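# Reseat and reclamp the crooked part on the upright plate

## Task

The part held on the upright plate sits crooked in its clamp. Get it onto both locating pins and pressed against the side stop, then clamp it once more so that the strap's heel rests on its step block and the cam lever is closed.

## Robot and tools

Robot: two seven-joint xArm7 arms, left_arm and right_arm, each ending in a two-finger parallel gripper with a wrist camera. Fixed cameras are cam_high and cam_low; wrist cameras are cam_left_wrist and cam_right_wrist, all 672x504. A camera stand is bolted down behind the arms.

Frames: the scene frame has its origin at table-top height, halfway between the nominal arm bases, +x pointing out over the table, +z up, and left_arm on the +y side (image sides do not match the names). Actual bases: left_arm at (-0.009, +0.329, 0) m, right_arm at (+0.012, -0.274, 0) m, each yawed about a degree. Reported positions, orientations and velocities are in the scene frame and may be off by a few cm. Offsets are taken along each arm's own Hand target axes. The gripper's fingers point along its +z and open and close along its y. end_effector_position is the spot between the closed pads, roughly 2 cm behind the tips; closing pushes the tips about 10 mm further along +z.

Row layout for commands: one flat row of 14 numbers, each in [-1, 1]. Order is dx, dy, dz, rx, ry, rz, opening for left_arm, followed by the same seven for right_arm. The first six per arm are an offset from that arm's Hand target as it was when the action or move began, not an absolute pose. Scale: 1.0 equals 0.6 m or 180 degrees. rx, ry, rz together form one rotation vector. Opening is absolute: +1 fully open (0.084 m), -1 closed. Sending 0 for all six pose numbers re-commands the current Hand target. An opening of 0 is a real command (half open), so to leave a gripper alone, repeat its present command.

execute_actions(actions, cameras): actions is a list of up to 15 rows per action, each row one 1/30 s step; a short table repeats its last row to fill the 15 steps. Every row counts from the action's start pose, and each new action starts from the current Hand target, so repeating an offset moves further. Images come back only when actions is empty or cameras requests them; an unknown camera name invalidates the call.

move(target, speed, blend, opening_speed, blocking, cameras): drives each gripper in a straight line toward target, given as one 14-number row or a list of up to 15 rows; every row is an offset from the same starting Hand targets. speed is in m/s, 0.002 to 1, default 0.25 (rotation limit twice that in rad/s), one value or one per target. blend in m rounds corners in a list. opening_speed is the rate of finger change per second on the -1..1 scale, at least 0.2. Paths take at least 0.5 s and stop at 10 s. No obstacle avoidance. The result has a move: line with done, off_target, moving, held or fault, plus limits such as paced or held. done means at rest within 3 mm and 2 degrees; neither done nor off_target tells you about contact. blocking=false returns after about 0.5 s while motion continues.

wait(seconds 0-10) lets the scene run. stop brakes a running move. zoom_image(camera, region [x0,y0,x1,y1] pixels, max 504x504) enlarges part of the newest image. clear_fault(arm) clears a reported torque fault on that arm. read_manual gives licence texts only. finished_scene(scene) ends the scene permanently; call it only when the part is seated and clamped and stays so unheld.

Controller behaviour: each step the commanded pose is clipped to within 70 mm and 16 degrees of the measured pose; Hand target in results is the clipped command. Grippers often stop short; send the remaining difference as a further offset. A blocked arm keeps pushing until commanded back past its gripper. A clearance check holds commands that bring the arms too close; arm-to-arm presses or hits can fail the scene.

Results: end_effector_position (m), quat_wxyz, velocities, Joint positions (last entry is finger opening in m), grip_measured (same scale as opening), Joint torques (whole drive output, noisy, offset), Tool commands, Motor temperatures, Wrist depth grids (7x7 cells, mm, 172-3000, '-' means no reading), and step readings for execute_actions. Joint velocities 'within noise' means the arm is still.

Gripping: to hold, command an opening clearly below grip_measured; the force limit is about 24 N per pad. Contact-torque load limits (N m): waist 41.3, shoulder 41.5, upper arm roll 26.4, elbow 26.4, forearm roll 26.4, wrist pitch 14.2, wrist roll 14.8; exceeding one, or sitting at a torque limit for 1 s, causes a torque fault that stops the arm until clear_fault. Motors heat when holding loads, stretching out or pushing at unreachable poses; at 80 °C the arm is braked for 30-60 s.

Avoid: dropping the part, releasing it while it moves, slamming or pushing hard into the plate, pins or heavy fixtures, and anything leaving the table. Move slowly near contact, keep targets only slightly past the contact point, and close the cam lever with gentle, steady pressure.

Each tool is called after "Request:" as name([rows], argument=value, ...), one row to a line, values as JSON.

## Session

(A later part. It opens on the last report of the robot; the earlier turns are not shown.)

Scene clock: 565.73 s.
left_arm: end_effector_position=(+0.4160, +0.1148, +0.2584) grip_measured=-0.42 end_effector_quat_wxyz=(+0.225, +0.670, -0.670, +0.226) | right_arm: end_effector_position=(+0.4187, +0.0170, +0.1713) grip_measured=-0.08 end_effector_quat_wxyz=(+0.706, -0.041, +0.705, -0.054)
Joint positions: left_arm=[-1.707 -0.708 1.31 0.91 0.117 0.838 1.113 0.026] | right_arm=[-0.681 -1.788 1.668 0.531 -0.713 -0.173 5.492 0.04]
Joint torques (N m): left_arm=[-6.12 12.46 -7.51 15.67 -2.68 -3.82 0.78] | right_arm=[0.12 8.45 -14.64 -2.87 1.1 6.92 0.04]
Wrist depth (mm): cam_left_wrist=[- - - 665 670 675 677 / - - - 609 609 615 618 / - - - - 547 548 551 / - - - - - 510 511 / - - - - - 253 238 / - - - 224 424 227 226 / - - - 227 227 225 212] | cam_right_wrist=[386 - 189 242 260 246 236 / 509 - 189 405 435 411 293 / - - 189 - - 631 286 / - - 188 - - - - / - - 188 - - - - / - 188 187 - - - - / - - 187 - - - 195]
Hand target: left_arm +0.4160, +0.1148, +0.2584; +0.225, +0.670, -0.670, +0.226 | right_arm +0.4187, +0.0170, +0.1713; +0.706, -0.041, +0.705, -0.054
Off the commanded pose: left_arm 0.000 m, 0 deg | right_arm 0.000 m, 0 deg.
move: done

Request:
move([
  [0.0033,0.0622,0.0025,0.0569,0,-0.0754,-0.4,0,0,0,0,0,0,-0.15],
  [0.021,0.1097,0.0159,0.1204,0,-0.1596,-0.4,0,0,0,0,0,0,-0.15],
  [0.0505,0.1467,0.0381,0.1873,0,-0.2483,-0.4,0,0,0,0,0,0,-0.15],
  [0.0834,0.1658,0.063,0.242,0,-0.321,-0.4,0,0,0,0,0,0,-0.15],
], speed=0.1, blend=0.01, cameras=["cam_left_wrist","cam_high"])

Scene clock: 584.03 s.
left_arm: end_effector_position=(+0.3165, +0.0521, +0.2585) grip_measured=-0.42 end_effector_quat_wxyz=(+0.050, +0.937, -0.145, +0.314) | right_arm: end_effector_position=(+0.4187, +0.0170, +0.1713) grip_measured=-0.10 end_effector_quat_wxyz=(+0.706, -0.041, +0.705, -0.054)
Joint positions: left_arm=[-0.556 -0.538 -0.194 0.473 0.411 0.446 -0.788 0.026] | right_arm=[-0.681 -1.788 1.668 0.531 -0.713 -0.173 5.492 0.04]
Joint torques (N m): left_arm=[5.5 -3.09 -0.86 29.69 2.38 -0.75 -0.84] | right_arm=[-0.38 8.36 -11.53 -6.02 0.59 2.94 0.05]
Wrist depth (mm): cam_left_wrist=[- 178 - 177 175 220 666 / - 190 192 179 186 249 611 / - 215 229 229 249 532 548 / 499 247 256 255 337 506 508 / 468 312 340 272 254 471 472 / 437 429 374 431 - 238 433 / 405 405 - - - 205 227] | cam_right_wrist=[386 - 189 243 259 246 237 / 513 - 189 405 434 413 292 / - - 188 - - 635 285 / - - 188 - - - - / - - 188 - - - - / - 188 188 - - - - / - - 187 - - - 195]
Hand target: left_arm +0.3165, +0.0521, +0.2585; +0.050, +0.937, -0.145, +0.314 | right_arm +0.4187, +0.0170, +0.1713; +0.706, -0.041, +0.705, -0.054
Off the commanded pose: left_arm 0.000 m, 0 deg | right_arm 0.000 m, 0 deg.
move: done
camera_calibration:
cam_left_wrist: T_world_to_cam=[[-0.297215, -0.954719, 0.0132427, 0.1769], [-0.754936, 0.226484, -0.615449, 0.4543], [0.584581, -0.192918, -0.788065, 0.156755], [0, 0, 0, 1]] pos_world=[0.303909, 0.0962396, 0.400789]
Images, in order (width x height): cam_high 672x504, cam_left_wrist 672x504.

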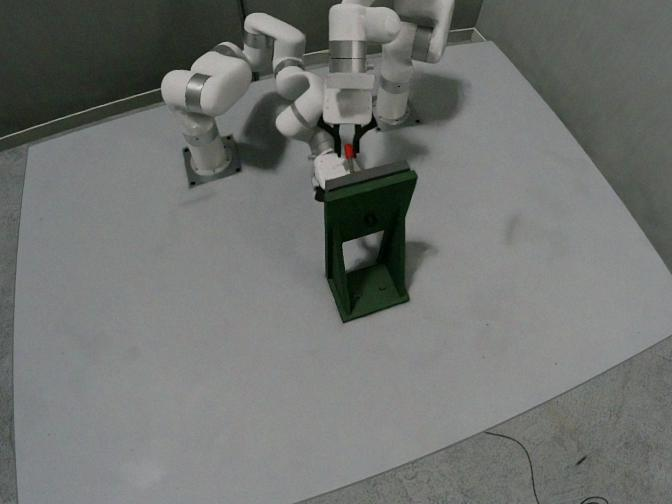

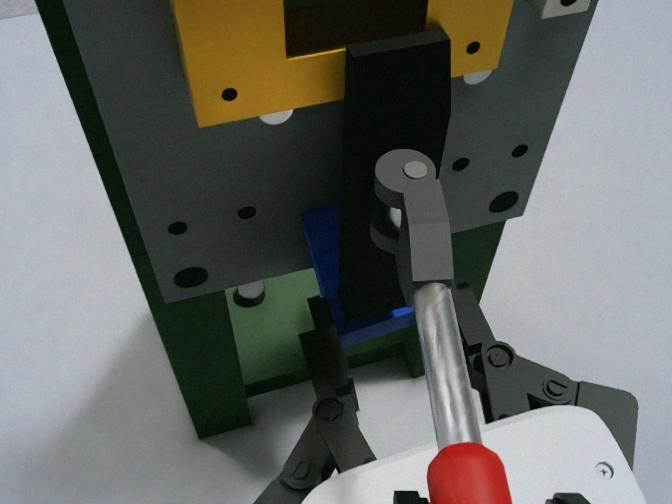

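Request:
move([
  [0.0602,0,-0.0798,0,0,0,0.0,0,0,0,0,0,0,-0.15],
  [0.072,-0.1015,-0.095,0,0,0,-1,0,0,0,0,0,0,-0.15],
], speed=0.15, blend=0.015, cameras=["cam_left_wrist"])

Scene clock: 600.73 s.
left_arm: end_effector_position=(+0.3351, +0.1103, +0.3298) grip_measured=-1.00 end_effector_quat_wxyz=(+0.050, +0.937, -0.145, +0.314) | right_arm: end_effector_position=(+0.4187, +0.0170, +0.1713) grip_measured=-0.10 end_effector_quat_wxyz=(+0.706, -0.041, +0.705, -0.054)
Joint positions: left_arm=[-0.606 -0.7 -0.01 0.55 0.312 0.653 -0.519 0] | right_arm=[-0.681 -1.788 1.668 0.531 -0.713 -0.173 5.492 0.04]
Joint torques (N m): left_arm=[-6.15 -11.87 2.54 22.17 -2.48 -0.9 0.79] | right_arm=[-0.08 8.23 -11.56 -6.07 0.43 3.12 0.17]
Wrist depth (mm): cam_left_wrist=[2228 2325 - 192 192 194 200 / 685 689 212 192 201 208 212 / 633 633 - 220 203 212 226 / 587 588 - 249 223 233 313 / 549 549 551 285 298 249 542 / 514 515 508 404 324 280 510 / 477 476 477 469 469 - 291] | cam_right_wrist=[386 - 189 243 260 246 237 / 512 - 189 405 435 411 292 / - - 189 - - 637 285 / - - 188 - - - - / - - 188 - - - - / - 188 187 - - - - / - - 187 - - - 195]
Hand target: left_arm +0.3351, +0.1103, +0.3298; +0.050, +0.937, -0.145, +0.314 | right_arm +0.4187, +0.0170, +0.1713; +0.706, -0.041, +0.705, -0.054
Off the commanded pose: left_arm 0.000 m, 0 deg | right_arm 0.000 m, 0 deg.
move: done
camera_calibration:
cam_left_wrist: T_world_to_cam=[[-0.297087, -0.954759, 0.0132247, 0.236926], [-0.754977, 0.226398, -0.61543, 0.499143], [0.584593, -0.192821, -0.788081, 0.213347], [0, 0, 0, 1]] pos_world=[0.322508, 0.15434, 0.472189]
Images, in order (width x height): cam_left_wrist 672x504.

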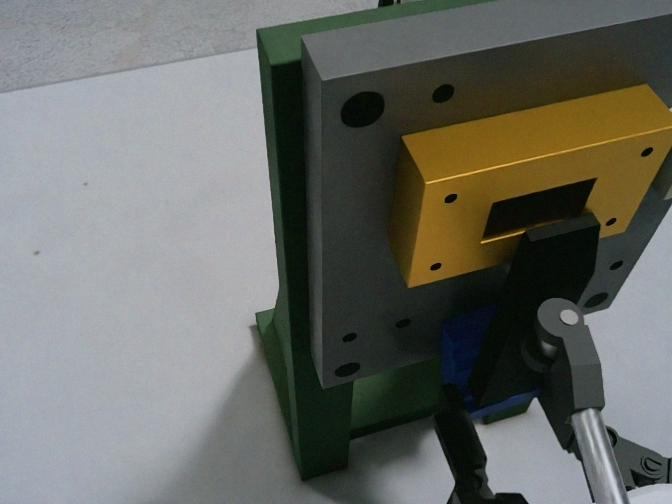

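Request:
move([
  [0.0525,-0.1117,0.0602,-0.1654,-0.1654,-0.1559,-1,0,0,0,0,0,0,-0.15],
  [0.0997,-0.0847,0.131,-0.1654,-0.1654,-0.1559,-1,0,0,0,0,0,0,-0.15],
], speed=0.25, blend=0.01, cameras=["cam_left_wrist","cam_high"])

Scene clock: 708.10 s.
left_arm: end_effector_position=(+0.4411, +0.1298, +0.3031) grip_measured=-1.00 end_effector_quat_wxyz=(+0.319, +0.948, -0.001, +0.000) | right_arm: end_effector_position=(+0.4187, +0.0170, +0.1713) grip_measured=-0.10 end_effector_quat_wxyz=(+0.706, -0.041, +0.705, -0.054)
Joint positions: left_arm=[-0.976 -0.108 0.814 1.115 -0.622 1.141 0.073 0] | right_arm=[-0.681 -1.788 1.668 0.531 -0.713 -0.173 5.492 0.04]
Joint torques (N m): left_arm=[-6.06 -7.99 0.83 29.28 -3.43 0.21 0.85] | right_arm=[-0.11 8.18 -11.67 -6.24 0.42 3.05 0.24]
Wrist depth (mm): cam_left_wrist=[374 402 444 496 542 625 739 / 367 342 423 466 546 625 735 / 368 314 268 410 373 627 739 / 367 313 250 208 342 303 292 / 368 309 226 188 174 177 180 / 376 403 424 204 183 - - / 377 404 437 272 - - -] | cam_right_wrist=[387 - 189 243 259 246 237 / 513 - 189 405 434 412 293 / - - 189 - - 634 285 / - - 188 - - - - / - - 188 - - - - / - 188 188 - - - - / - - 187 - - - 195]
Hand target: left_arm +0.4411, +0.1298, +0.3031; +0.319, +0.948, -0.001, +0.000 | right_arm +0.4187, +0.0170, +0.1713; +0.706, -0.041, +0.705, -0.054
Off the commanded pose: left_arm 0.000 m, 0 deg | right_arm 0.000 m, 0 deg.
move: done
camera_calibration:
cam_left_wrist: T_world_to_cam=[[0.0102016, -0.793918, 0.607939, -0.049236], [-0.999826, -0.0176041, -0.00621182, 0.513339], [0.0156339, -0.60777, -0.793959, 0.440637], [0, 0, 0, 1]] pos_world=[0.506863, 0.237754, 0.382969]
Images, in order (width x height): cam_high 672x504, cam_left_wrist 672x504.

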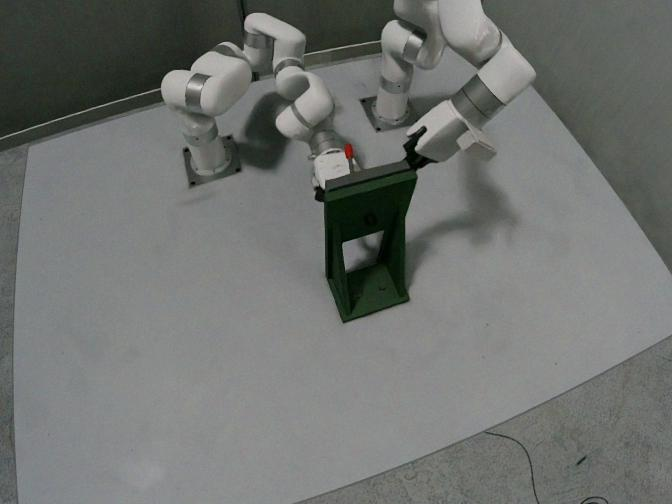

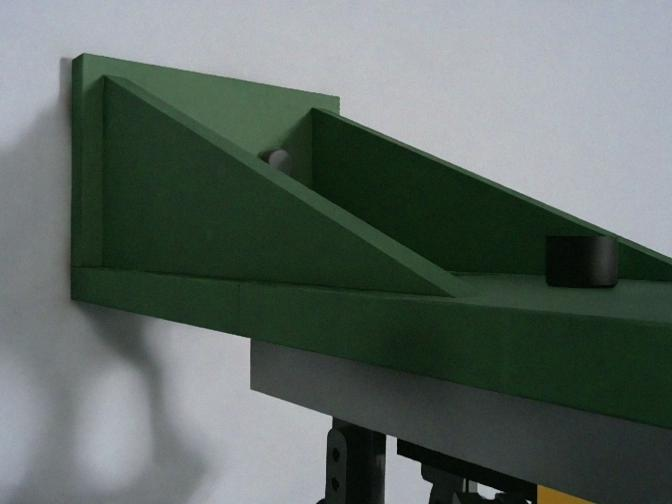

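Request:
move(target=[-0.005,0.0239,0.0181,0,0,0,-1,0,0,0,0,0,0,-0.15], speed=0.1)

Request:
move(target=[0,0.0106,0.008,0,0,0,-1,0,0,0,0,0,0,-0.15], speed=0.02)

Request:
move(target=[0,0.004,0.003,0,0,0,-1,0,0,0,0,0,0,-0.15], speed=0.02)

Scene clock: 744.80 s.
left_arm: end_effector_position=(+0.4381, +0.1120, +0.3031) grip_measured=-1.00 end_effector_quat_wxyz=(+0.319, +0.948, -0.001, +0.000) | right_arm: end_effector_position=(+0.4187, +0.0170, +0.1713) grip_measured=-0.10 end_effector_quat_wxyz=(+0.706, -0.041, +0.705, -0.054)
Joint positions: left_arm=[-0.994 -0.106 0.79 1.11 -0.628 1.114 0.044 0] | right_arm=[-0.681 -1.788 1.668 0.531 -0.713 -0.173 5.492 0.04]
Joint torques (N m): left_arm=[-6.38 -8.53 -3.64 20.93 -3.19 -2.94 -0.87] | right_arm=[-0.03 7.98 -11.66 -6.03 0.38 3.06 0.13]
Wrist depth (mm): cam_left_wrist=[366 400 443 494 544 625 735 / 356 320 413 482 545 627 734 / 356 290 227 403 346 627 740 / 355 265 211 186 347 204 273 / 367 257 187 - - - - / 376 395 207 - - - - / 376 403 426 - - - -] | cam_right_wrist=[386 - 189 243 260 246 237 / 511 - 189 406 437 413 293 / - - 188 - - 634 285 / - - 188 - - - - / - - 188 - - - - / - 188 188 - - - - / - - 188 - - - 195]
Hand target: left_arm +0.4381, +0.1119, +0.3031; +0.319, +0.948, -0.001, +0.000 | right_arm +0.4187, +0.0170, +0.1713; +0.706, -0.041, +0.705, -0.054
Off the commanded pose: left_arm 0.000 m, 0 deg | right_arm 0.000 m, 0 deg.
move: done

Scene clock: 745.53 s.
left_arm: end_effector_position=(+0.4381, +0.1041, +0.3031) grip_measured=-1.00 end_effector_quat_wxyz=(+0.319, +0.948, -0.001, +0.000) | right_arm: end_effector_position=(+0.4187, +0.0170, +0.1713) grip_measured=-0.10 end_effector_quat_wxyz=(+0.706, -0.041, +0.705, -0.054)
Joint positions: left_arm=[-1.002 -0.099 0.783 1.114 -0.635 1.105 0.035 0] | right_arm=[-0.681 -1.788 1.668 0.531 -0.713 -0.173 5.492 0.04]
Joint torques (N m): left_arm=[-6.37 -8.56 -3.47 29.74 -3.23 -3.23 -0.94] | right_arm=[-0.58 7.85 -11.59 -6.09 0.16 2.94 0.17]
Wrist depth (mm): cam_left_wrist=[367 400 443 495 544 624 736 / 350 294 422 482 544 624 736 / 349 266 224 389 335 625 737 / 350 257 208 368 232 200 679 / 359 233 182 - - - - / 375 - 189 - - - - / 376 403 - - - - -] | cam_right_wrist=[387 - 189 243 260 246 237 / 512 - 189 404 435 412 292 / - - 188 - - 634 286 / - - 188 - - - - / - - 188 - - - - / - 188 187 - - - - / - - 187 - - - 195]
Hand target: left_arm +0.4381, +0.1039, +0.3031; +0.319, +0.948, -0.001, +0.000 | right_arm +0.4187, +0.0170, +0.1713; +0.706, -0.041, +0.705, -0.054
Off the commanded pose: left_arm 0.000 m, 0 deg | right_arm 0.000 m, 0 deg.
move: done

Scene clock: 746.23 s.
left_arm: end_effector_position=(+0.4381, +0.1010, +0.3031) grip_measured=-1.00 end_effector_quat_wxyz=(+0.319, +0.948, -0.001, +0.000) | right_arm: end_effector_position=(+0.4187, +0.0170, +0.1713) grip_measured=-0.10 end_effector_quat_wxyz=(+0.706, -0.041, +0.705, -0.054)
Joint positions: left_arm=[-1.005 -0.095 0.78 1.116 -0.638 1.102 0.031 0] | right_arm=[-0.681 -1.788 1.668 0.531 -0.713 -0.173 5.492 0.04]
Joint torques (N m): left_arm=[-6.3 -8.47 -3.63 29.67 -3.17 -3.16 -1.01] | right_arm=[-0.03 7.75 -11.62 -5.97 0.48 3.04 0.21]
Wrist depth (mm): cam_left_wrist=[366 400 443 496 546 624 734 / 348 374 423 481 545 626 733 / 351 257 219 384 331 626 736 / 350 246 201 363 231 203 706 / 359 223 188 - - - - / 368 - 196 - - - - / 377 404 - - - - -] | cam_right_wrist=[385 - 189 243 260 246 237 / 513 - 189 405 435 410 292 / - - 189 - - 633 285 / - - 188 - - - - / - - 188 - - - - / - 188 187 - - - - / - - 187 - - - 195]
Hand target: left_arm +0.4381, +0.1009, +0.3031; +0.319, +0.948, -0.001, +0.000 | right_arm +0.4187, +0.0170, +0.1713; +0.706, -0.041, +0.705, -0.054
Off the commanded pose: left_arm 0.000 m, 0 deg | right_arm 0.000 m, 0 deg.
move: done

Request:
move(target=[0,0.004,0.003,0,0,0,-1,0,0,0,0,0,0,-0.15], speed=0.02)

Request:
move(target=[0,0.0027,0.002,0,0,0,-1,0,0,0,0,0,0,-0.15], speed=0.02, cameras=["cam_left_wrist"])

Scene clock: 755.63 s.
left_arm: end_effector_position=(+0.4381, +0.0980, +0.3031) grip_measured=-1.00 end_effector_quat_wxyz=(+0.319, +0.948, -0.001, +0.000) | right_arm: end_effector_position=(+0.4187, +0.0170, +0.1713) grip_measured=-0.10 end_effector_quat_wxyz=(+0.706, -0.041, +0.705, -0.054)
Joint positions: left_arm=[-1.007 -0.092 0.777 1.118 -0.641 1.099 0.028 0] | right_arm=[-0.681 -1.788 1.668 0.531 -0.713 -0.173 5.492 0.04]
Joint torques (N m): left_arm=[-6.36 -8.98 -3.65 29.77 -3.45 -2.99 -0.78] | right_arm=[-0.03 7.89 -11.7 -6.18 0.38 2.94 0.17]
Wrist depth (mm): cam_left_wrist=[366 400 444 493 543 625 731 / 343 373 422 482 543 626 734 / 343 247 403 378 326 625 739 / 341 236 194 377 341 199 704 / 359 215 181 - - - - / 368 - 189 - - - - / 378 404 - - - - -] | cam_right_wrist=[386 - 189 243 260 247 237 / 512 - 189 405 436 413 292 / - - 189 - - 634 286 / - - 188 - - - - / - - 188 - - - - / - 188 187 - - - - / - - 187 - - - 195]
Hand target: left_arm +0.4381, +0.0979, +0.3031; +0.319, +0.948, -0.001, +0.000 | right_arm +0.4187, +0.0170, +0.1713; +0.706, -0.041, +0.705, -0.054
Off the commanded pose: left_arm 0.000 m, 0 deg | right_arm 0.000 m, 0 deg.
move: done

Scene clock: 756.33 s.
left_arm: end_effector_position=(+0.4381, +0.0959, +0.3031) grip_measured=-1.00 end_effector_quat_wxyz=(+0.319, +0.948, -0.001, +0.000) | right_arm: end_effector_position=(+0.4187, +0.0170, +0.1713) grip_measured=-0.10 end_effector_quat_wxyz=(+0.706, -0.041, +0.705, -0.054)
Joint positions: left_arm=[-1.009 -0.09 0.775 1.119 -0.643 1.097 0.026 0] | right_arm=[-0.681 -1.788 1.668 0.531 -0.713 -0.173 5.492 0.04]
Joint torques (N m): left_arm=[-6.08 -8.96 -3.71 29.97 -3.59 -3.01 -0.84] | right_arm=[0.19 8.07 -11.69 -5.98 0.51 3.01 0]
Wrist depth (mm): cam_left_wrist=[367 401 443 494 545 622 731 / 335 374 418 482 543 626 735 / 335 241 402 374 324 627 739 / 332 230 189 374 - 196 706 / 360 208 176 - - - - / 369 - 198 - - - - / 376 396 - - - - -] | cam_right_wrist=[386 - 189 243 260 247 237 / 513 - 189 405 435 412 292 / - - 188 - - 634 285 / - - 188 - - - - / - - 188 - - - - / - 188 187 - - - - / - - 187 - - - 195]
Hand target: left_arm +0.4381, +0.0959, +0.3031; +0.319, +0.948, -0.001, +0.000 | right_arm +0.4187, +0.0170, +0.1713; +0.706, -0.041, +0.705, -0.054
Off the commanded pose: left_arm 0.000 m, 0 deg | right_arm 0.000 m, 0 deg.
move: done
camera_calibration:
cam_left_wrist: T_world_to_cam=[[0.010323, -0.793918, 0.607938, -0.0762409], [-0.999826, -0.0176399, -0.00605889, 0.509692], [0.0155342, -0.607769, -0.793962, 0.420211], [0, 0, 0, 1]] pos_world=[0.503863, 0.203854, 0.38307]
Images, in order (width x height): cam_left_wrist 672x504.

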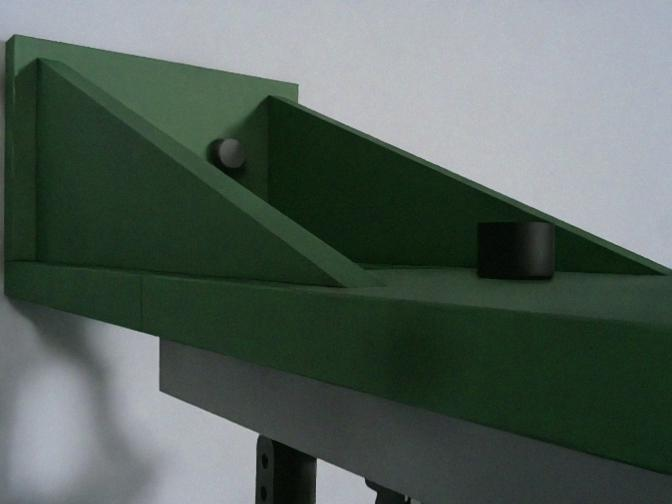

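Request:
move(target=[0,0.0027,0.002,0,0,0,-1,0,0,0,0,0,0,-0.15], speed=0.02)

Request:
move(target=[0,0.0027,0.002,0,0,0,-1,0,0,0,0,0,0,-0.15], speed=0.02)

Scene clock: 773.83 s.
left_arm: end_effector_position=(+0.4382, +0.0942, +0.3032) grip_measured=-1.00 end_effector_quat_wxyz=(+0.319, +0.948, +0.000, +0.000) | right_arm: end_effector_position=(+0.4187, +0.0170, +0.1713) grip_measured=-0.10 end_effector_quat_wxyz=(+0.706, -0.041, +0.705, -0.054)
Joint positions: left_arm=[-1.011 -0.088 0.773 1.12 -0.644 1.095 0.023 0] | right_arm=[-0.681 -1.788 1.668 0.531 -0.713 -0.173 5.492 0.04]
Joint torques (N m): left_arm=[-17.14 -3.3 -13.86 33.29 -10.61 -5.09 -1] | right_arm=[-0.12 7.81 -11.83 -5.87 0.54 2.86 0.28]
Wrist depth (mm): cam_left_wrist=[366 400 443 494 543 621 730 / 334 374 420 480 543 625 732 / 334 240 403 374 325 625 735 / 329 228 187 373 - 196 709 / 360 206 174 - - - - / 368 - 196 - - - - / 377 394 - - - - -] | cam_right_wrist=[386 - 189 243 260 246 237 / 512 - 189 404 436 412 293 / - - 189 - - 634 285 / - - 188 - - - - / - - 188 - - - - / - 188 187 - - - - / - - 187 - - - 195]
Hand target: left_arm +0.4381, +0.0939, +0.3032; +0.319, +0.948, -0.001, +0.000 | right_arm +0.4187, +0.0170, +0.1713; +0.706, -0.041, +0.705, -0.054
Off the commanded pose: left_arm 0.000 m, 0 deg | right_arm 0.000 m, 0 deg.
move: done

Scene clock: 774.53 s.
left_arm: end_effector_position=(+0.4387, +0.0932, +0.3031) grip_measured=-1.00 end_effector_quat_wxyz=(+0.319, +0.948, +0.001, +0.000) | right_arm: end_effector_position=(+0.4187, +0.0170, +0.1713) grip_measured=-0.10 end_effector_quat_wxyz=(+0.706, -0.041, +0.705, -0.054)
Joint positions: left_arm=[-1.012 -0.086 0.772 1.122 -0.646 1.093 0.021 0] | right_arm=[-0.681 -1.788 1.668 0.531 -0.713 -0.173 5.492 0.04]
Joint torques (N m): left_arm=[-26.82 1.13 -20.25 38.07 -17 -7.64 -1.07] | right_arm=[-0.13 7.91 -11.72 -5.83 0.46 2.99 0.21]
Wrist depth (mm): cam_left_wrist=[366 401 442 494 542 622 728 / 336 372 421 481 544 625 729 / 335 241 401 374 330 625 736 / 329 229 187 374 - 195 708 / 330 206 174 - - - - / 368 - 197 - - - - / 375 392 - - - - -] | cam_right_wrist=[385 - 189 243 260 246 237 / 512 - 189 406 435 411 292 / - - 188 - - 634 285 / - - 188 - - - - / - - 188 - - - - / - 188 187 - - - - / - - 187 - - - 196]
Hand target: left_arm +0.4381, +0.0918, +0.3032; +0.319, +0.948, -0.001, +0.000 | right_arm +0.4187, +0.0170, +0.1713; +0.706, -0.041, +0.705, -0.054
Off the commanded pose: left_arm 0.002 m, 0 deg | right_arm 0.000 m, 0 deg.
move: done

Request:
move([
  [0,-0.016,-0.012,0,0,0,-1,0,0,0,0,0,0,-0.15],
  [-0.0634,-0.0735,-0.0909,0,0,0,-1,0,0,0,0,0,0,-0.15],
  [-0.1717,0.041,-0.0355,0.1654,0.1654,0.1559,-1,0,0,0,0,0,0,-0.15],
], speed=[0.06,0.2,0.25], blend=[0.005,0.015,0], cameras=["cam_left_wrist"])

Scene clock: 793.97 s.
left_arm: end_effector_position=(+0.3351, +0.0852, +0.3350) grip_measured=-1.00 end_effector_quat_wxyz=(+0.050, +0.937, -0.145, +0.314) | right_arm: end_effector_position=(+0.4187, +0.0170, +0.1713) grip_measured=-0.10 end_effector_quat_wxyz=(+0.706, -0.041, +0.705, -0.054)
Joint positions: left_arm=[-0.64 -0.638 -0.034 0.607 0.34 0.663 -0.593 0] | right_arm=[-0.681 -1.788 1.668 0.531 -0.713 -0.173 5.492 0.04]
Joint torques (N m): left_arm=[5.67 -13.5 -1.74 22.06 2.88 -4.31 -0.98] | right_arm=[-0.26 8.21 -11.77 -6 0.5 3.19 0.05]
Motor temperatures (°C): left_arm=[38 39 44 54 34 35 38] | right_arm=[40 35 43 41 37 33 40]
Wrist depth (mm): cam_left_wrist=[2271 2317 206 194 201 201 208 / 689 - 188 189 201 211 224 / 640 - 206 209 204 212 237 / 595 - 230 234 222 237 603 / 555 556 272 278 250 323 564 / 519 520 503 317 305 508 527 / 479 481 481 476 475 295 483] | cam_right_wrist=[386 - 189 243 259 245 237 / 513 - 189 406 435 410 293 / - - 189 - - 640 285 / - - 188 - - - - / - - 188 - - - - / - 187 188 - - - - / - - 188 - - - 195]
Hand target: left_arm +0.3351, +0.0852, +0.3350; +0.050, +0.937, -0.145, +0.314 | right_arm +0.4187, +0.0170, +0.1713; +0.706, -0.041, +0.705, -0.054
Off the commanded pose: left_arm 0.000 m, 0 deg | right_arm 0.000 m, 0 deg.
move: done
camera_calibration:
cam_left_wrist: T_world_to_cam=[[-0.297158, -0.954735, 0.0133252, 0.212961], [-0.755009, 0.226405, -0.615388, 0.507931], [0.584516, -0.192928, -0.788112, 0.212599], [0, 0, 0, 1]] pos_world=[0.322508, 0.12934, 0.477289]
Images, in order (width x height): cam_left_wrist 672x504.

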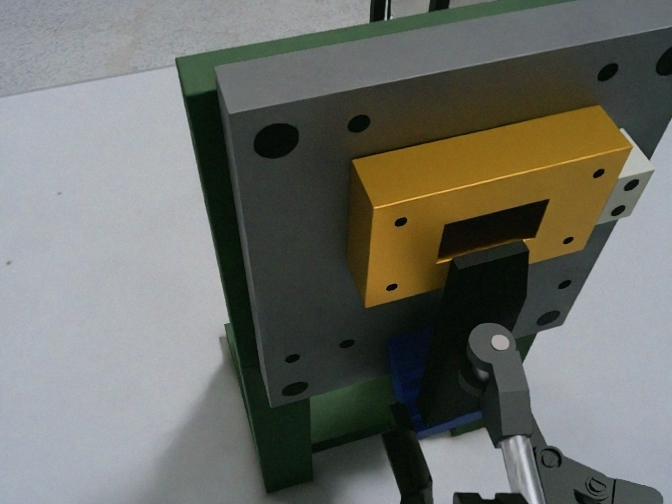

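Request:
zoom_image(camera="cam_left_wrist", region=[330, 90, 672, 346])

Scaled by 1.474 from the camera's 672x504 image, which has a finer 960x720 frame.

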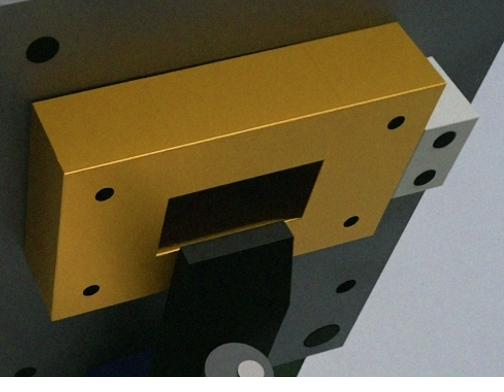

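Request:
move([
  [-0.0355,0.062,0.0255,0,0,0,0.1,0,0,0,0,0,0,-0.15],
  [-0.0871,0.062,0.0939,0,0,0,0.1,0,0,0,0,0,0,-0.15],
  [-0.0871,0.062,0.0939,0,0,0,-0.4,0,0,0,0,0,0,-0.15],
], speed=0.15, blend=[0.01,0,0], cameras=["cam_left_wrist"])

Scene clock: 824.20 s.
left_arm: end_effector_position=(+0.3164, +0.0519, +0.2586) grip_measured=-0.42 end_effector_quat_wxyz=(+0.050, +0.937, -0.145, +0.314) | right_arm: end_effector_position=(+0.4187, +0.0170, +0.1713) grip_measured=-0.10 end_effector_quat_wxyz=(+0.706, -0.041, +0.705, -0.054)
Joint positions: left_arm=[-0.584 -0.535 -0.166 0.476 0.441 0.453 -0.811 0.026] | right_arm=[-0.681 -1.788 1.668 0.531 -0.713 -0.173 5.492 0.04]
Joint torques (N m): left_arm=[5.71 -2.88 -0.92 21.11 2.45 -4.06 -0.9] | right_arm=[-0.31 8.01 -11.71 -5.85 0.54 3.7 0.14]
Motor temperatures (°C): left_arm=[37 40 38 49 33 35 38] | right_arm=[40 35 43 41 37 33 40]
Wrist depth (mm): cam_left_wrist=[- 178 - 178 178 216 665 / - 193 202 178 185 249 608 / - 215 229 229 249 531 546 / 501 247 256 256 338 506 505 / 467 311 341 272 255 471 474 / 436 429 375 431 - 238 432 / 403 405 - - - 205 226] | cam_right_wrist=[387 - 189 243 259 246 237 / 511 - 189 404 434 413 293 / - - 188 - - 632 285 / - - 188 - - - - / - - 188 - - - - / - 188 187 - - - - / - - 187 - - - 195]
Hand target: left_arm +0.3164, +0.0519, +0.2586; +0.050, +0.937, -0.145, +0.314 | right_arm +0.4187, +0.0170, +0.1713; +0.706, -0.041, +0.705, -0.054
Off the commanded pose: left_arm 0.000 m, 0 deg | right_arm 0.000 m, 0 deg.
move: done
camera_calibration:
cam_left_wrist: T_world_to_cam=[[-0.297087, -0.954759, 0.0132247, 0.176554], [-0.754977, 0.226398, -0.61543, 0.454428], [0.584593, -0.192821, -0.788081, 0.156907], [0, 0, 0, 1]] pos_world=[0.303808, 0.09594, 0.400989]
Images, in order (width x height): cam_left_wrist 672x504.

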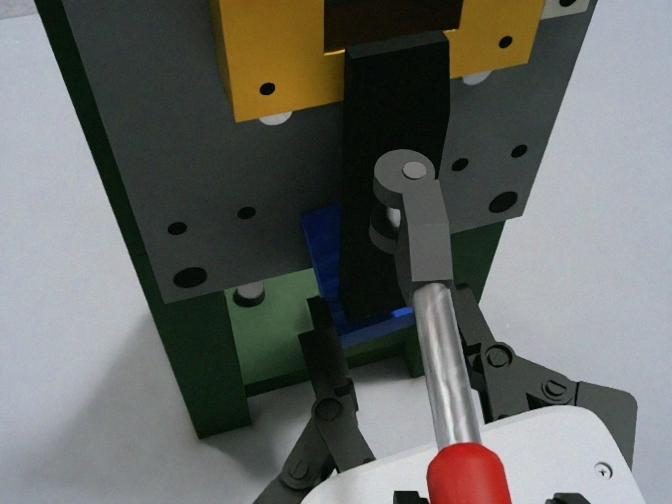

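Request:
zoom_image(camera="cam_left_wrist", region=[200, 40, 560, 360])

Scaled by 1.400 from the camera's 672x504 image, which has a finer 960x720 frame.

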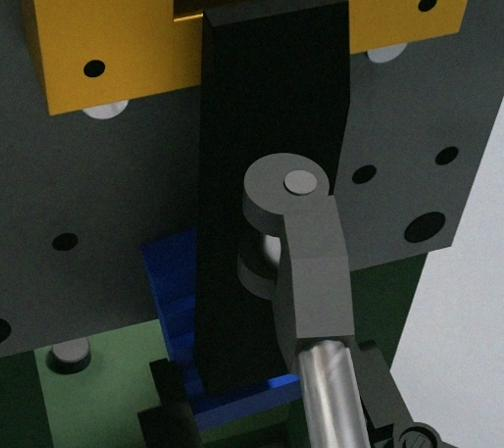

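Request:
move([
  [0.0052,-0.0433,0.0208,-0.0582,0,0.0771,-0.4,0,0,0,0,0,0,-0.15],
  [0.0245,-0.0897,0.0352,-0.1251,0,0.1658,-0.4,0,0,0,0,0,0,-0.15],
  [0.0553,-0.1252,0.0583,-0.192,0,0.2545,-0.4,0,0,0,0,0,0,-0.15],
], speed=0.1, blend=0.01)

Request:
move([
  [0.004,-0.0392,0.003,-0.0502,0,0.0665,-0.4,0,0,0,0,0,0,-0.15],
  [0.0085,-0.0567,0.0065,-0.0502,0,0.0665,-0.4,0,0,0,0,0,0,-0.15],
], speed=0.06, blend=0.003, cameras=["cam_left_wrist"])

Scene clock: 858.73 s.
left_arm: end_effector_position=(+0.3844, +0.1091, +0.2505) grip_measured=-0.42 end_effector_quat_wxyz=(+0.194, +0.752, -0.577, +0.253) | right_arm: end_effector_position=(+0.4187, +0.0170, +0.1713) grip_measured=-0.10 end_effector_quat_wxyz=(+0.706, -0.041, +0.705, -0.054)
Joint positions: left_arm=[-1.455 -0.693 1.074 0.66 0.162 0.602 0.812 0.026] | right_arm=[-0.681 -1.788 1.668 0.531 -0.713 -0.173 5.492 0.04]
Joint torques (N m): left_arm=[-4.29 -5.73 -4.92 32.1 -1.98 -2.8 0.84] | right_arm=[-0.43 8.12 -11.82 -5.77 0.72 4.35 0.1]
Wrist depth (mm): cam_left_wrist=[- - - 652 654 656 661 / - - - 594 597 598 601 / - - - - 535 537 540 / - - - - 509 498 500 / - - 207 193 - 242 227 / - - 201 222 - 216 214 / - - 212 227 - 205 202] | cam_right_wrist=[387 - 189 243 259 246 237 / 513 - 189 405 436 411 292 / - - 189 - - 635 285 / - - 188 - - - - / - - 188 - - - - / - 188 187 - - - - / - - 187 - - - 195]
Hand target: left_arm +0.3844, +0.1091, +0.2505; +0.194, +0.752, -0.577, +0.253 | right_arm +0.4187, +0.0170, +0.1713; +0.706, -0.041, +0.705, -0.054
Off the commanded pose: left_arm 0.000 m, 0 deg | right_arm 0.000 m, 0 deg.
move: done

Scene clock: 861.63 s.
left_arm: end_effector_position=(+0.4189, +0.1117, +0.2505) grip_measured=-0.42 end_effector_quat_wxyz=(+0.226, +0.670, -0.670, +0.225) | right_arm: end_effector_position=(+0.4187, +0.0170, +0.1713) grip_measured=-0.10 end_effector_quat_wxyz=(+0.706, -0.041, +0.705, -0.054)
Joint positions: left_arm=[-1.744 -0.723 1.344 0.909 0.147 0.819 1.099 0.026] | right_arm=[-0.681 -1.788 1.668 0.531 -0.713 -0.173 5.492 0.04]
Joint torques (N m): left_arm=[-5.72 13.45 -7.37 25.93 -2.46 -1.24 0.93] | right_arm=[-0.1 7.75 -11.84 -5.83 0.52 4.6 0.05]
Wrist depth (mm): cam_left_wrist=[- - - 656 659 659 663 / - - - 598 599 601 604 / - - - - 538 539 540 / - - - - - 266 245 / - - - - 241 244 229 / - - - 203 417 - 217 / - - - - 219 217 204] | cam_right_wrist=[386 - 189 243 260 246 237 / 511 - 189 406 434 412 292 / - - 189 - - 633 285 / - - 188 - - - - / - - 188 - - - - / - 188 188 - - - - / - - 187 - - - 195]
Hand target: left_arm +0.4190, +0.1116, +0.2505; +0.226, +0.670, -0.670, +0.225 | right_arm +0.4187, +0.0170, +0.1713; +0.706, -0.041, +0.705, -0.054
Off the commanded pose: left_arm 0.000 m, 0 deg | right_arm 0.000 m, 0 deg.
move: done
camera_calibration:
cam_left_wrist: T_world_to_cam=[[-0.999928, -0.00575302, 0.0105477, 0.453347], [-0.0110352, 0.786952, -0.616916, 0.139453], [-0.0047514, -0.616987, -0.786959, 0.396023], [0, 0, 0, 1]] pos_world=[0.456735, 0.137206, 0.392903]
Images, in order (width x height): cam_left_wrist 672x504.

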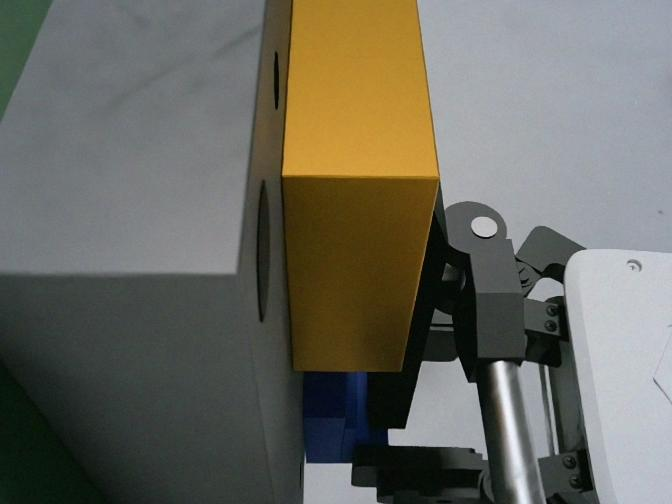

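Request:
move(target=[0,-0.0083,0,0,0,0,-0.4,0,0,0,0,0,0,-0.15], speed=0.04, cameras=["cam_left_wrist"])

Scene clock: 879.33 s.
left_arm: end_effector_position=(+0.4234, +0.1116, +0.2502) grip_measured=-0.41 end_effector_quat_wxyz=(+0.226, +0.670, -0.671, +0.225) | right_arm: end_effector_position=(+0.4187, +0.0170, +0.1713) grip_measured=-0.10 end_effector_quat_wxyz=(+0.706, -0.041, +0.705, -0.054)
Joint positions: left_arm=[-1.764 -0.721 1.362 0.926 0.145 0.824 1.104 0.026] | right_arm=[-0.681 -1.788 1.668 0.531 -0.713 -0.173 5.492 0.04]
Joint torques (N m): left_arm=[-1.44 15.65 -0.83 49.42 2.17 -13.97 0.87] | right_arm=[-0.18 7.52 -11.91 -5.69 0.72 5 0.13]
Wrist depth (mm): cam_left_wrist=[- - - - 652 660 664 / - - - - 598 599 601 / - - - - 535 540 541 / - - - - - 508 244 / - - - - - 243 228 / - - - 201 416 - 216 / - - - 218 217 217 206] | cam_right_wrist=[385 - 189 244 259 246 237 / 513 - 189 405 436 412 293 / - - 189 - - 633 286 / - - 188 - - - - / - - 188 - - - - / - 188 188 - - - - / - - 187 - - - 195]
Hand target: left_arm +0.4240, +0.1116, +0.2505; +0.226, +0.670, -0.670, +0.225 | right_arm +0.4187, +0.0170, +0.1713; +0.706, -0.041, +0.705, -0.054
Off the commanded pose: left_arm 0.001 m, 0 deg | right_arm 0.000 m, 0 deg.
move: done
camera_calibration:
cam_left_wrist: T_world_to_cam=[[-0.999919, -0.0046485, 0.0118341, 0.457385], [-0.0109555, 0.787359, -0.616398, 0.139118], [-0.00645239, -0.616478, -0.787346, 0.396467], [0, 0, 0, 1]] pos_world=[0.46143, 0.137003, 0.392497]
Images, in order (width x height): cam_left_wrist 672x504.

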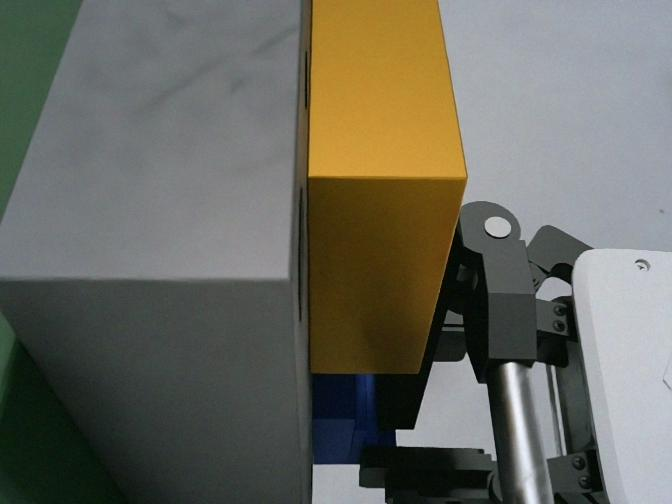

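Request:
move(target=[0,0.005,0,0,0,0,-0.1,0,0,0,0,0,0,-0.15], speed=0.04, cameras=["cam_left_wrist"])

Scene clock: 899.97 s.
left_arm: end_effector_position=(+0.4210, +0.1116, +0.2505) grip_measured=-0.11 end_effector_quat_wxyz=(+0.226, +0.670, -0.670, +0.225) | right_arm: end_effector_position=(+0.4187, +0.0170, +0.1713) grip_measured=-0.10 end_effector_quat_wxyz=(+0.706, -0.041, +0.705, -0.054)
Joint positions: left_arm=[-1.752 -0.722 1.351 0.916 0.146 0.821 1.101 0.039] | right_arm=[-0.681 -1.788 1.668 0.531 -0.713 -0.173 5.492 0.04]
Joint torques (N m): left_arm=[5.61 1.98 -11.73 15.23 2.4 -3.74 -0.83] | right_arm=[-0.24 7.57 -11.81 -5.53 0.7 5.23 0.03]
Motor temperatures (°C): left_arm=[36 40 36 62 33 41 38] | right_arm=[40 35 44 41 37 34 40]
Wrist depth (mm): cam_left_wrist=[- - - - 655 660 664 / - - - - 597 602 604 / - - - - 535 538 541 / - - - - - 509 245 / - - - - 177 248 228 / - - - 203 416 - 217 / - - - - 219 217 207] | cam_right_wrist=[386 - 189 243 259 246 237 / 511 - 188 405 435 412 293 / - - 189 - - 633 285 / - - 188 - - - - / - - 188 - - - - / - 188 187 - - - - / - - 187 - - - 195]
Hand target: left_arm +0.4210, +0.1116, +0.2505; +0.226, +0.670, -0.670, +0.225 | right_arm +0.4187, +0.0170, +0.1713; +0.706, -0.041, +0.705, -0.054
Off the commanded pose: left_arm 0.000 m, 0 deg | right_arm 0.000 m, 0 deg.
move: done
camera_calibration:
cam_left_wrist: T_world_to_cam=[[-0.999926, -0.00577171, 0.0106879, 0.455394], [-0.0111364, 0.786952, -0.616914, 0.139522], [-0.00485018, -0.616987, -0.786958, 0.396078], [0, 0, 0, 1]] pos_world=[0.458835, 0.137206, 0.392902]
Images, in order (width x height): cam_left_wrist 672x504.

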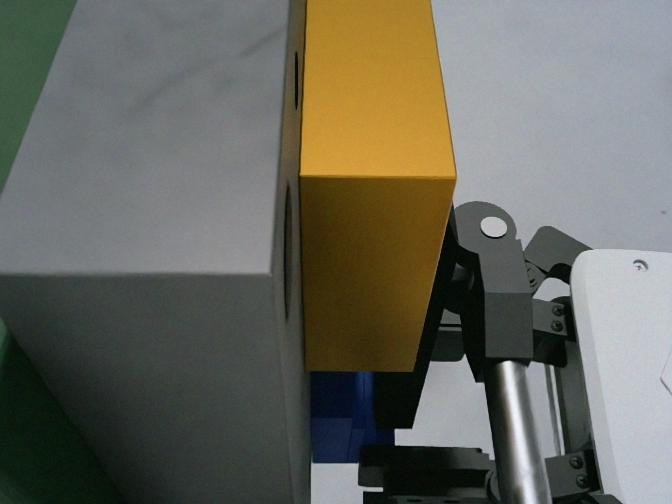

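Request:
move(target=[-0.0114,0.0017,-0.1307,0,0,0,0.2,0,0,0,0,0,0,-0.15], speed=0.15, cameras=["cam_left_wrist"])

Scene clock: 916.80 s.
left_arm: end_effector_position=(+0.4200, +0.1645, +0.3088) grip_measured=+0.19 end_effector_quat_wxyz=(+0.226, +0.670, -0.670, +0.225) | right_arm: end_effector_position=(+0.4187, +0.0170, +0.1713) grip_measured=-0.10 end_effector_quat_wxyz=(+0.706, -0.041, +0.705, -0.054)
Joint positions: left_arm=[-1.588 -0.773 1.213 1.016 0.144 1.043 1.111 0.052] | right_arm=[-0.681 -1.788 1.668 0.531 -0.713 -0.173 5.492 0.04]
Joint torques (N m): left_arm=[5.61 1.44 -12.04 23.77 -3.11 -0.31 0.14] | right_arm=[-0.48 8.02 -11.8 -5.58 0.76 5.46 0.19]
Motor temperatures (°C): left_arm=[36 39 39 52 33 38 38] | right_arm=[40 34 44 41 37 34 40]
Wrist depth (mm): cam_left_wrist=[- - - 209 755 760 765 / - - - 190 687 692 692 / - - - - 603 620 622 / - - - 188 236 344 318 / - - - 268 322 298 300 / - - 181 295 213 284 285 / 454 - 207 222 197 289 454] | cam_right_wrist=[386 - 189 243 260 246 237 / 512 - 189 405 434 412 292 / - - 188 - - 634 286 / - - 188 - - - - / - - 188 - - - - / - 188 188 - - - - / - - 187 - - - 195]
Hand target: left_arm +0.4200, +0.1645, +0.3088; +0.226, +0.670, -0.670, +0.225 | right_arm +0.4187, +0.0170, +0.1713; +0.706, -0.041, +0.705, -0.054
Off the commanded pose: left_arm 0.000 m, 0 deg | right_arm 0.000 m, 0 deg.
move: done
camera_calibration:
cam_left_wrist: T_world_to_cam=[[-0.999929, -0.0056736, 0.010487, 0.454049], [-0.0109352, 0.786953, -0.616916, 0.133834], [-0.00475262, -0.616987, -0.786959, 0.474485], [0, 0, 0, 1]] pos_world=[0.457735, 0.190006, 0.451203]
Images, in order (width x height): cam_left_wrist 672x504.

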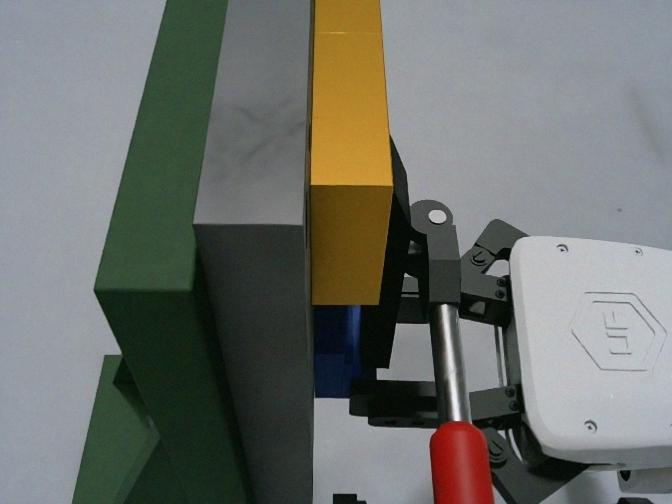

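Request:
move(target=[0,0,0,0,0,0,0.2,0,0,0,0,0,0,0.05], opening_speed=0.5, cameras=["cam_left_wrist"])

Scene clock: 930.03 s.
left_arm: end_effector_position=(+0.4200, +0.1645, +0.3088) grip_measured=+0.19 end_effector_quat_wxyz=(+0.226, +0.670, -0.670, +0.225) | right_arm: end_effector_position=(+0.4187, +0.0169, +0.1714) grip_measured=+0.04 end_effector_quat_wxyz=(+0.706, -0.041, +0.705, -0.054)
Joint positions: left_arm=[-1.588 -0.773 1.213 1.016 0.144 1.043 1.111 0.052] | right_arm=[-0.681 -1.788 1.668 0.531 -0.713 -0.173 5.492 0.046]
Joint torques (N m): left_arm=[5.84 1.35 -12.35 23.69 -3.15 -0.32 -0.48] | right_arm=[-0.65 7.59 -11.71 -4.76 0.69 1.36 0.12]
Wrist depth (mm): cam_left_wrist=[- - - 209 755 756 763 / - - - 190 685 690 691 / - - - - 600 620 621 / - - - 189 236 326 318 / - - - 276 228 299 301 / - - 181 296 213 285 286 / 455 - 207 222 197 289 452] | cam_right_wrist=[385 - 189 196 259 247 238 / 513 - 188 399 438 413 294 / - - 188 - - 638 286 / - - 188 - - - - / - - 188 - - - - / - 187 187 - - - - / - - 187 - - - 196]
Hand target: left_arm +0.4200, +0.1645, +0.3088; +0.226, +0.670, -0.670, +0.225 | right_arm +0.4187, +0.0170, +0.1713; +0.706, -0.041, +0.705, -0.054
Off the commanded pose: left_arm 0.000 m, 0 deg | right_arm 0.000 m, 0 deg.
move: done
camera_calibration:
cam_left_wrist: T_world_to_cam=[[-0.999928, -0.00575302, 0.0105477, 0.454037], [-0.0110352, 0.786952, -0.616916, 0.133801], [-0.0047514, -0.616987, -0.786959, 0.474546], [0, 0, 0, 1]] pos_world=[0.457735, 0.190106, 0.451203]
Images, in order (width x height): cam_left_wrist 672x504.

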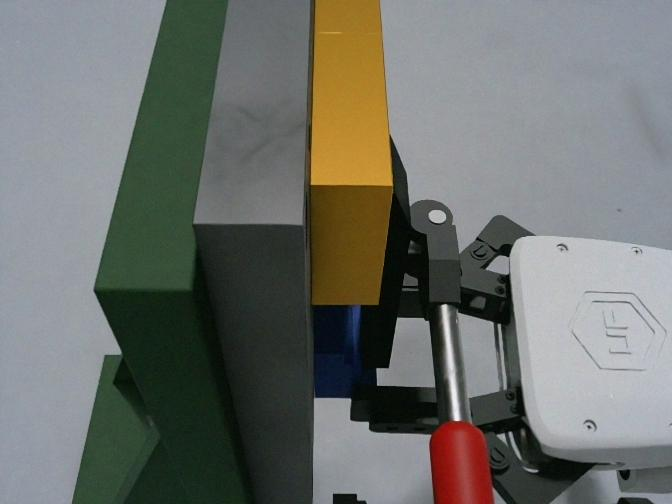

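Request:
move([
  [0,0,0,0,0,0,0.2,0,0,0,0,0,0,0.4],
  [0,0,0,0,0,0,0.2,0,0,-0.2,0,0,0,0.4],
], speed=[0.1,0.12], cameras=["cam_right_wrist","cam_low","cam_left_wrist"])

Scene clock: 938.97 s.
left_arm: end_effector_position=(+0.4200, +0.1645, +0.3088) grip_measured=+0.19 end_effector_quat_wxyz=(+0.226, +0.670, -0.670, +0.225) | right_arm: end_effector_position=(+0.2988, +0.0191, +0.1712) grip_measured=+0.39 end_effector_quat_wxyz=(+0.706, -0.041, +0.705, -0.054)
Joint positions: left_arm=[-1.588 -0.773 1.213 1.016 0.144 1.043 1.111 0.052] | right_arm=[-0.203 -1.403 1.742 0.376 -0.683 0.308 5.381 0.061]
Joint torques (N m): left_arm=[5.5 1.33 -12.31 23.97 -3.07 -0.34 -0.52] | right_arm=[7.65 11.09 -8.78 -2.3 2.43 4.13 -2.45]
Wrist depth (mm): cam_left_wrist=[- - - 209 760 760 761 / - - - 190 690 693 694 / - - - - 604 621 619 / - - - 189 557 575 576 / - - - 276 521 533 523 / - - 181 303 220 499 500 / 455 - 207 222 450 460 454] | cam_right_wrist=[387 369 347 310 313 298 287 / 591 538 446 311 362 336 307 / 1669 1487 310 635 710 548 306 / - - 309 - - - - / - - 309 - - - - / - - 309 308 267 317 - / - - 287 287 262 287 -]
Hand target: left_arm +0.4200, +0.1645, +0.3088; +0.226, +0.670, -0.670, +0.225 | right_arm +0.2987, +0.0192, +0.1712; +0.706, -0.041, +0.705, -0.054
Off the commanded pose: left_arm 0.000 m, 0 deg | right_arm 0.000 m, 0 deg.
move: done
camera_calibration:
cam_left_wrist: T_world_to_cam=[[-0.999928, -0.00575302, 0.0105477, 0.454037], [-0.0110352, 0.786952, -0.616916, 0.133801], [-0.0047514, -0.616987, -0.786959, 0.474546], [0, 0, 0, 1]] pos_world=[0.457735, 0.190106, 0.451203]
cam_right_wrist: T_world_to_cam=[[0.00363295, 0.992061, -0.125701, 0.0235513], [0.0103949, 0.125658, 0.992019, -0.109022], [0.999939, -0.00491061, -0.00985589, -0.17074], [0, 0, 0, 1]] pos_world=[0.171778, -0.0105033, 0.10943]
Images, in order (width x height): cam_low 672x504, cam_left_wrist 672x504, cam_right_wrist 672x504.

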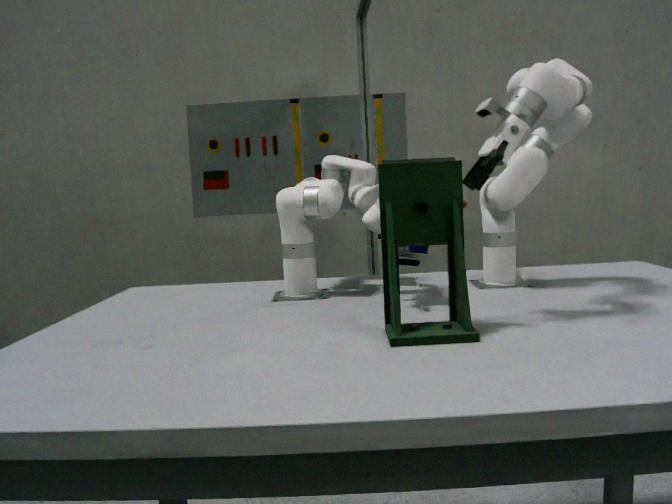

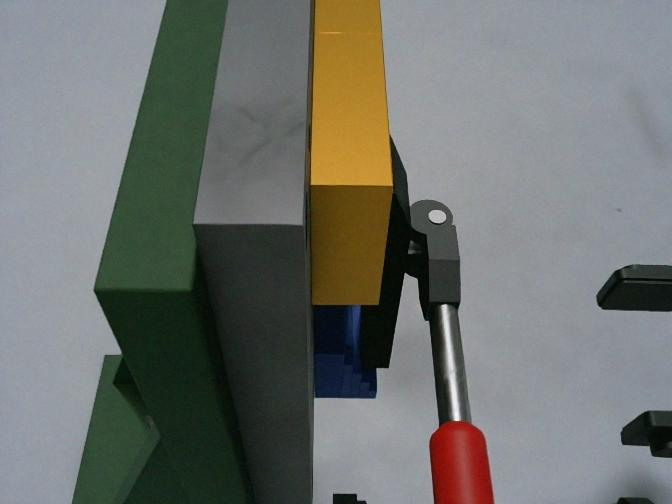

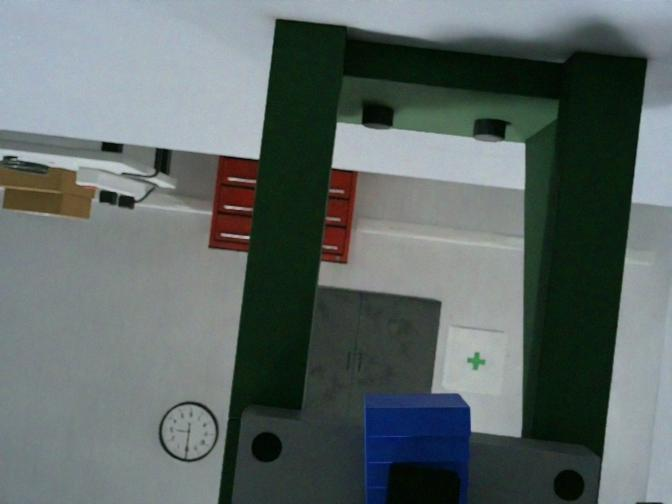

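Request:
finished_scene(scene=2)

The scene is finished: the task was done.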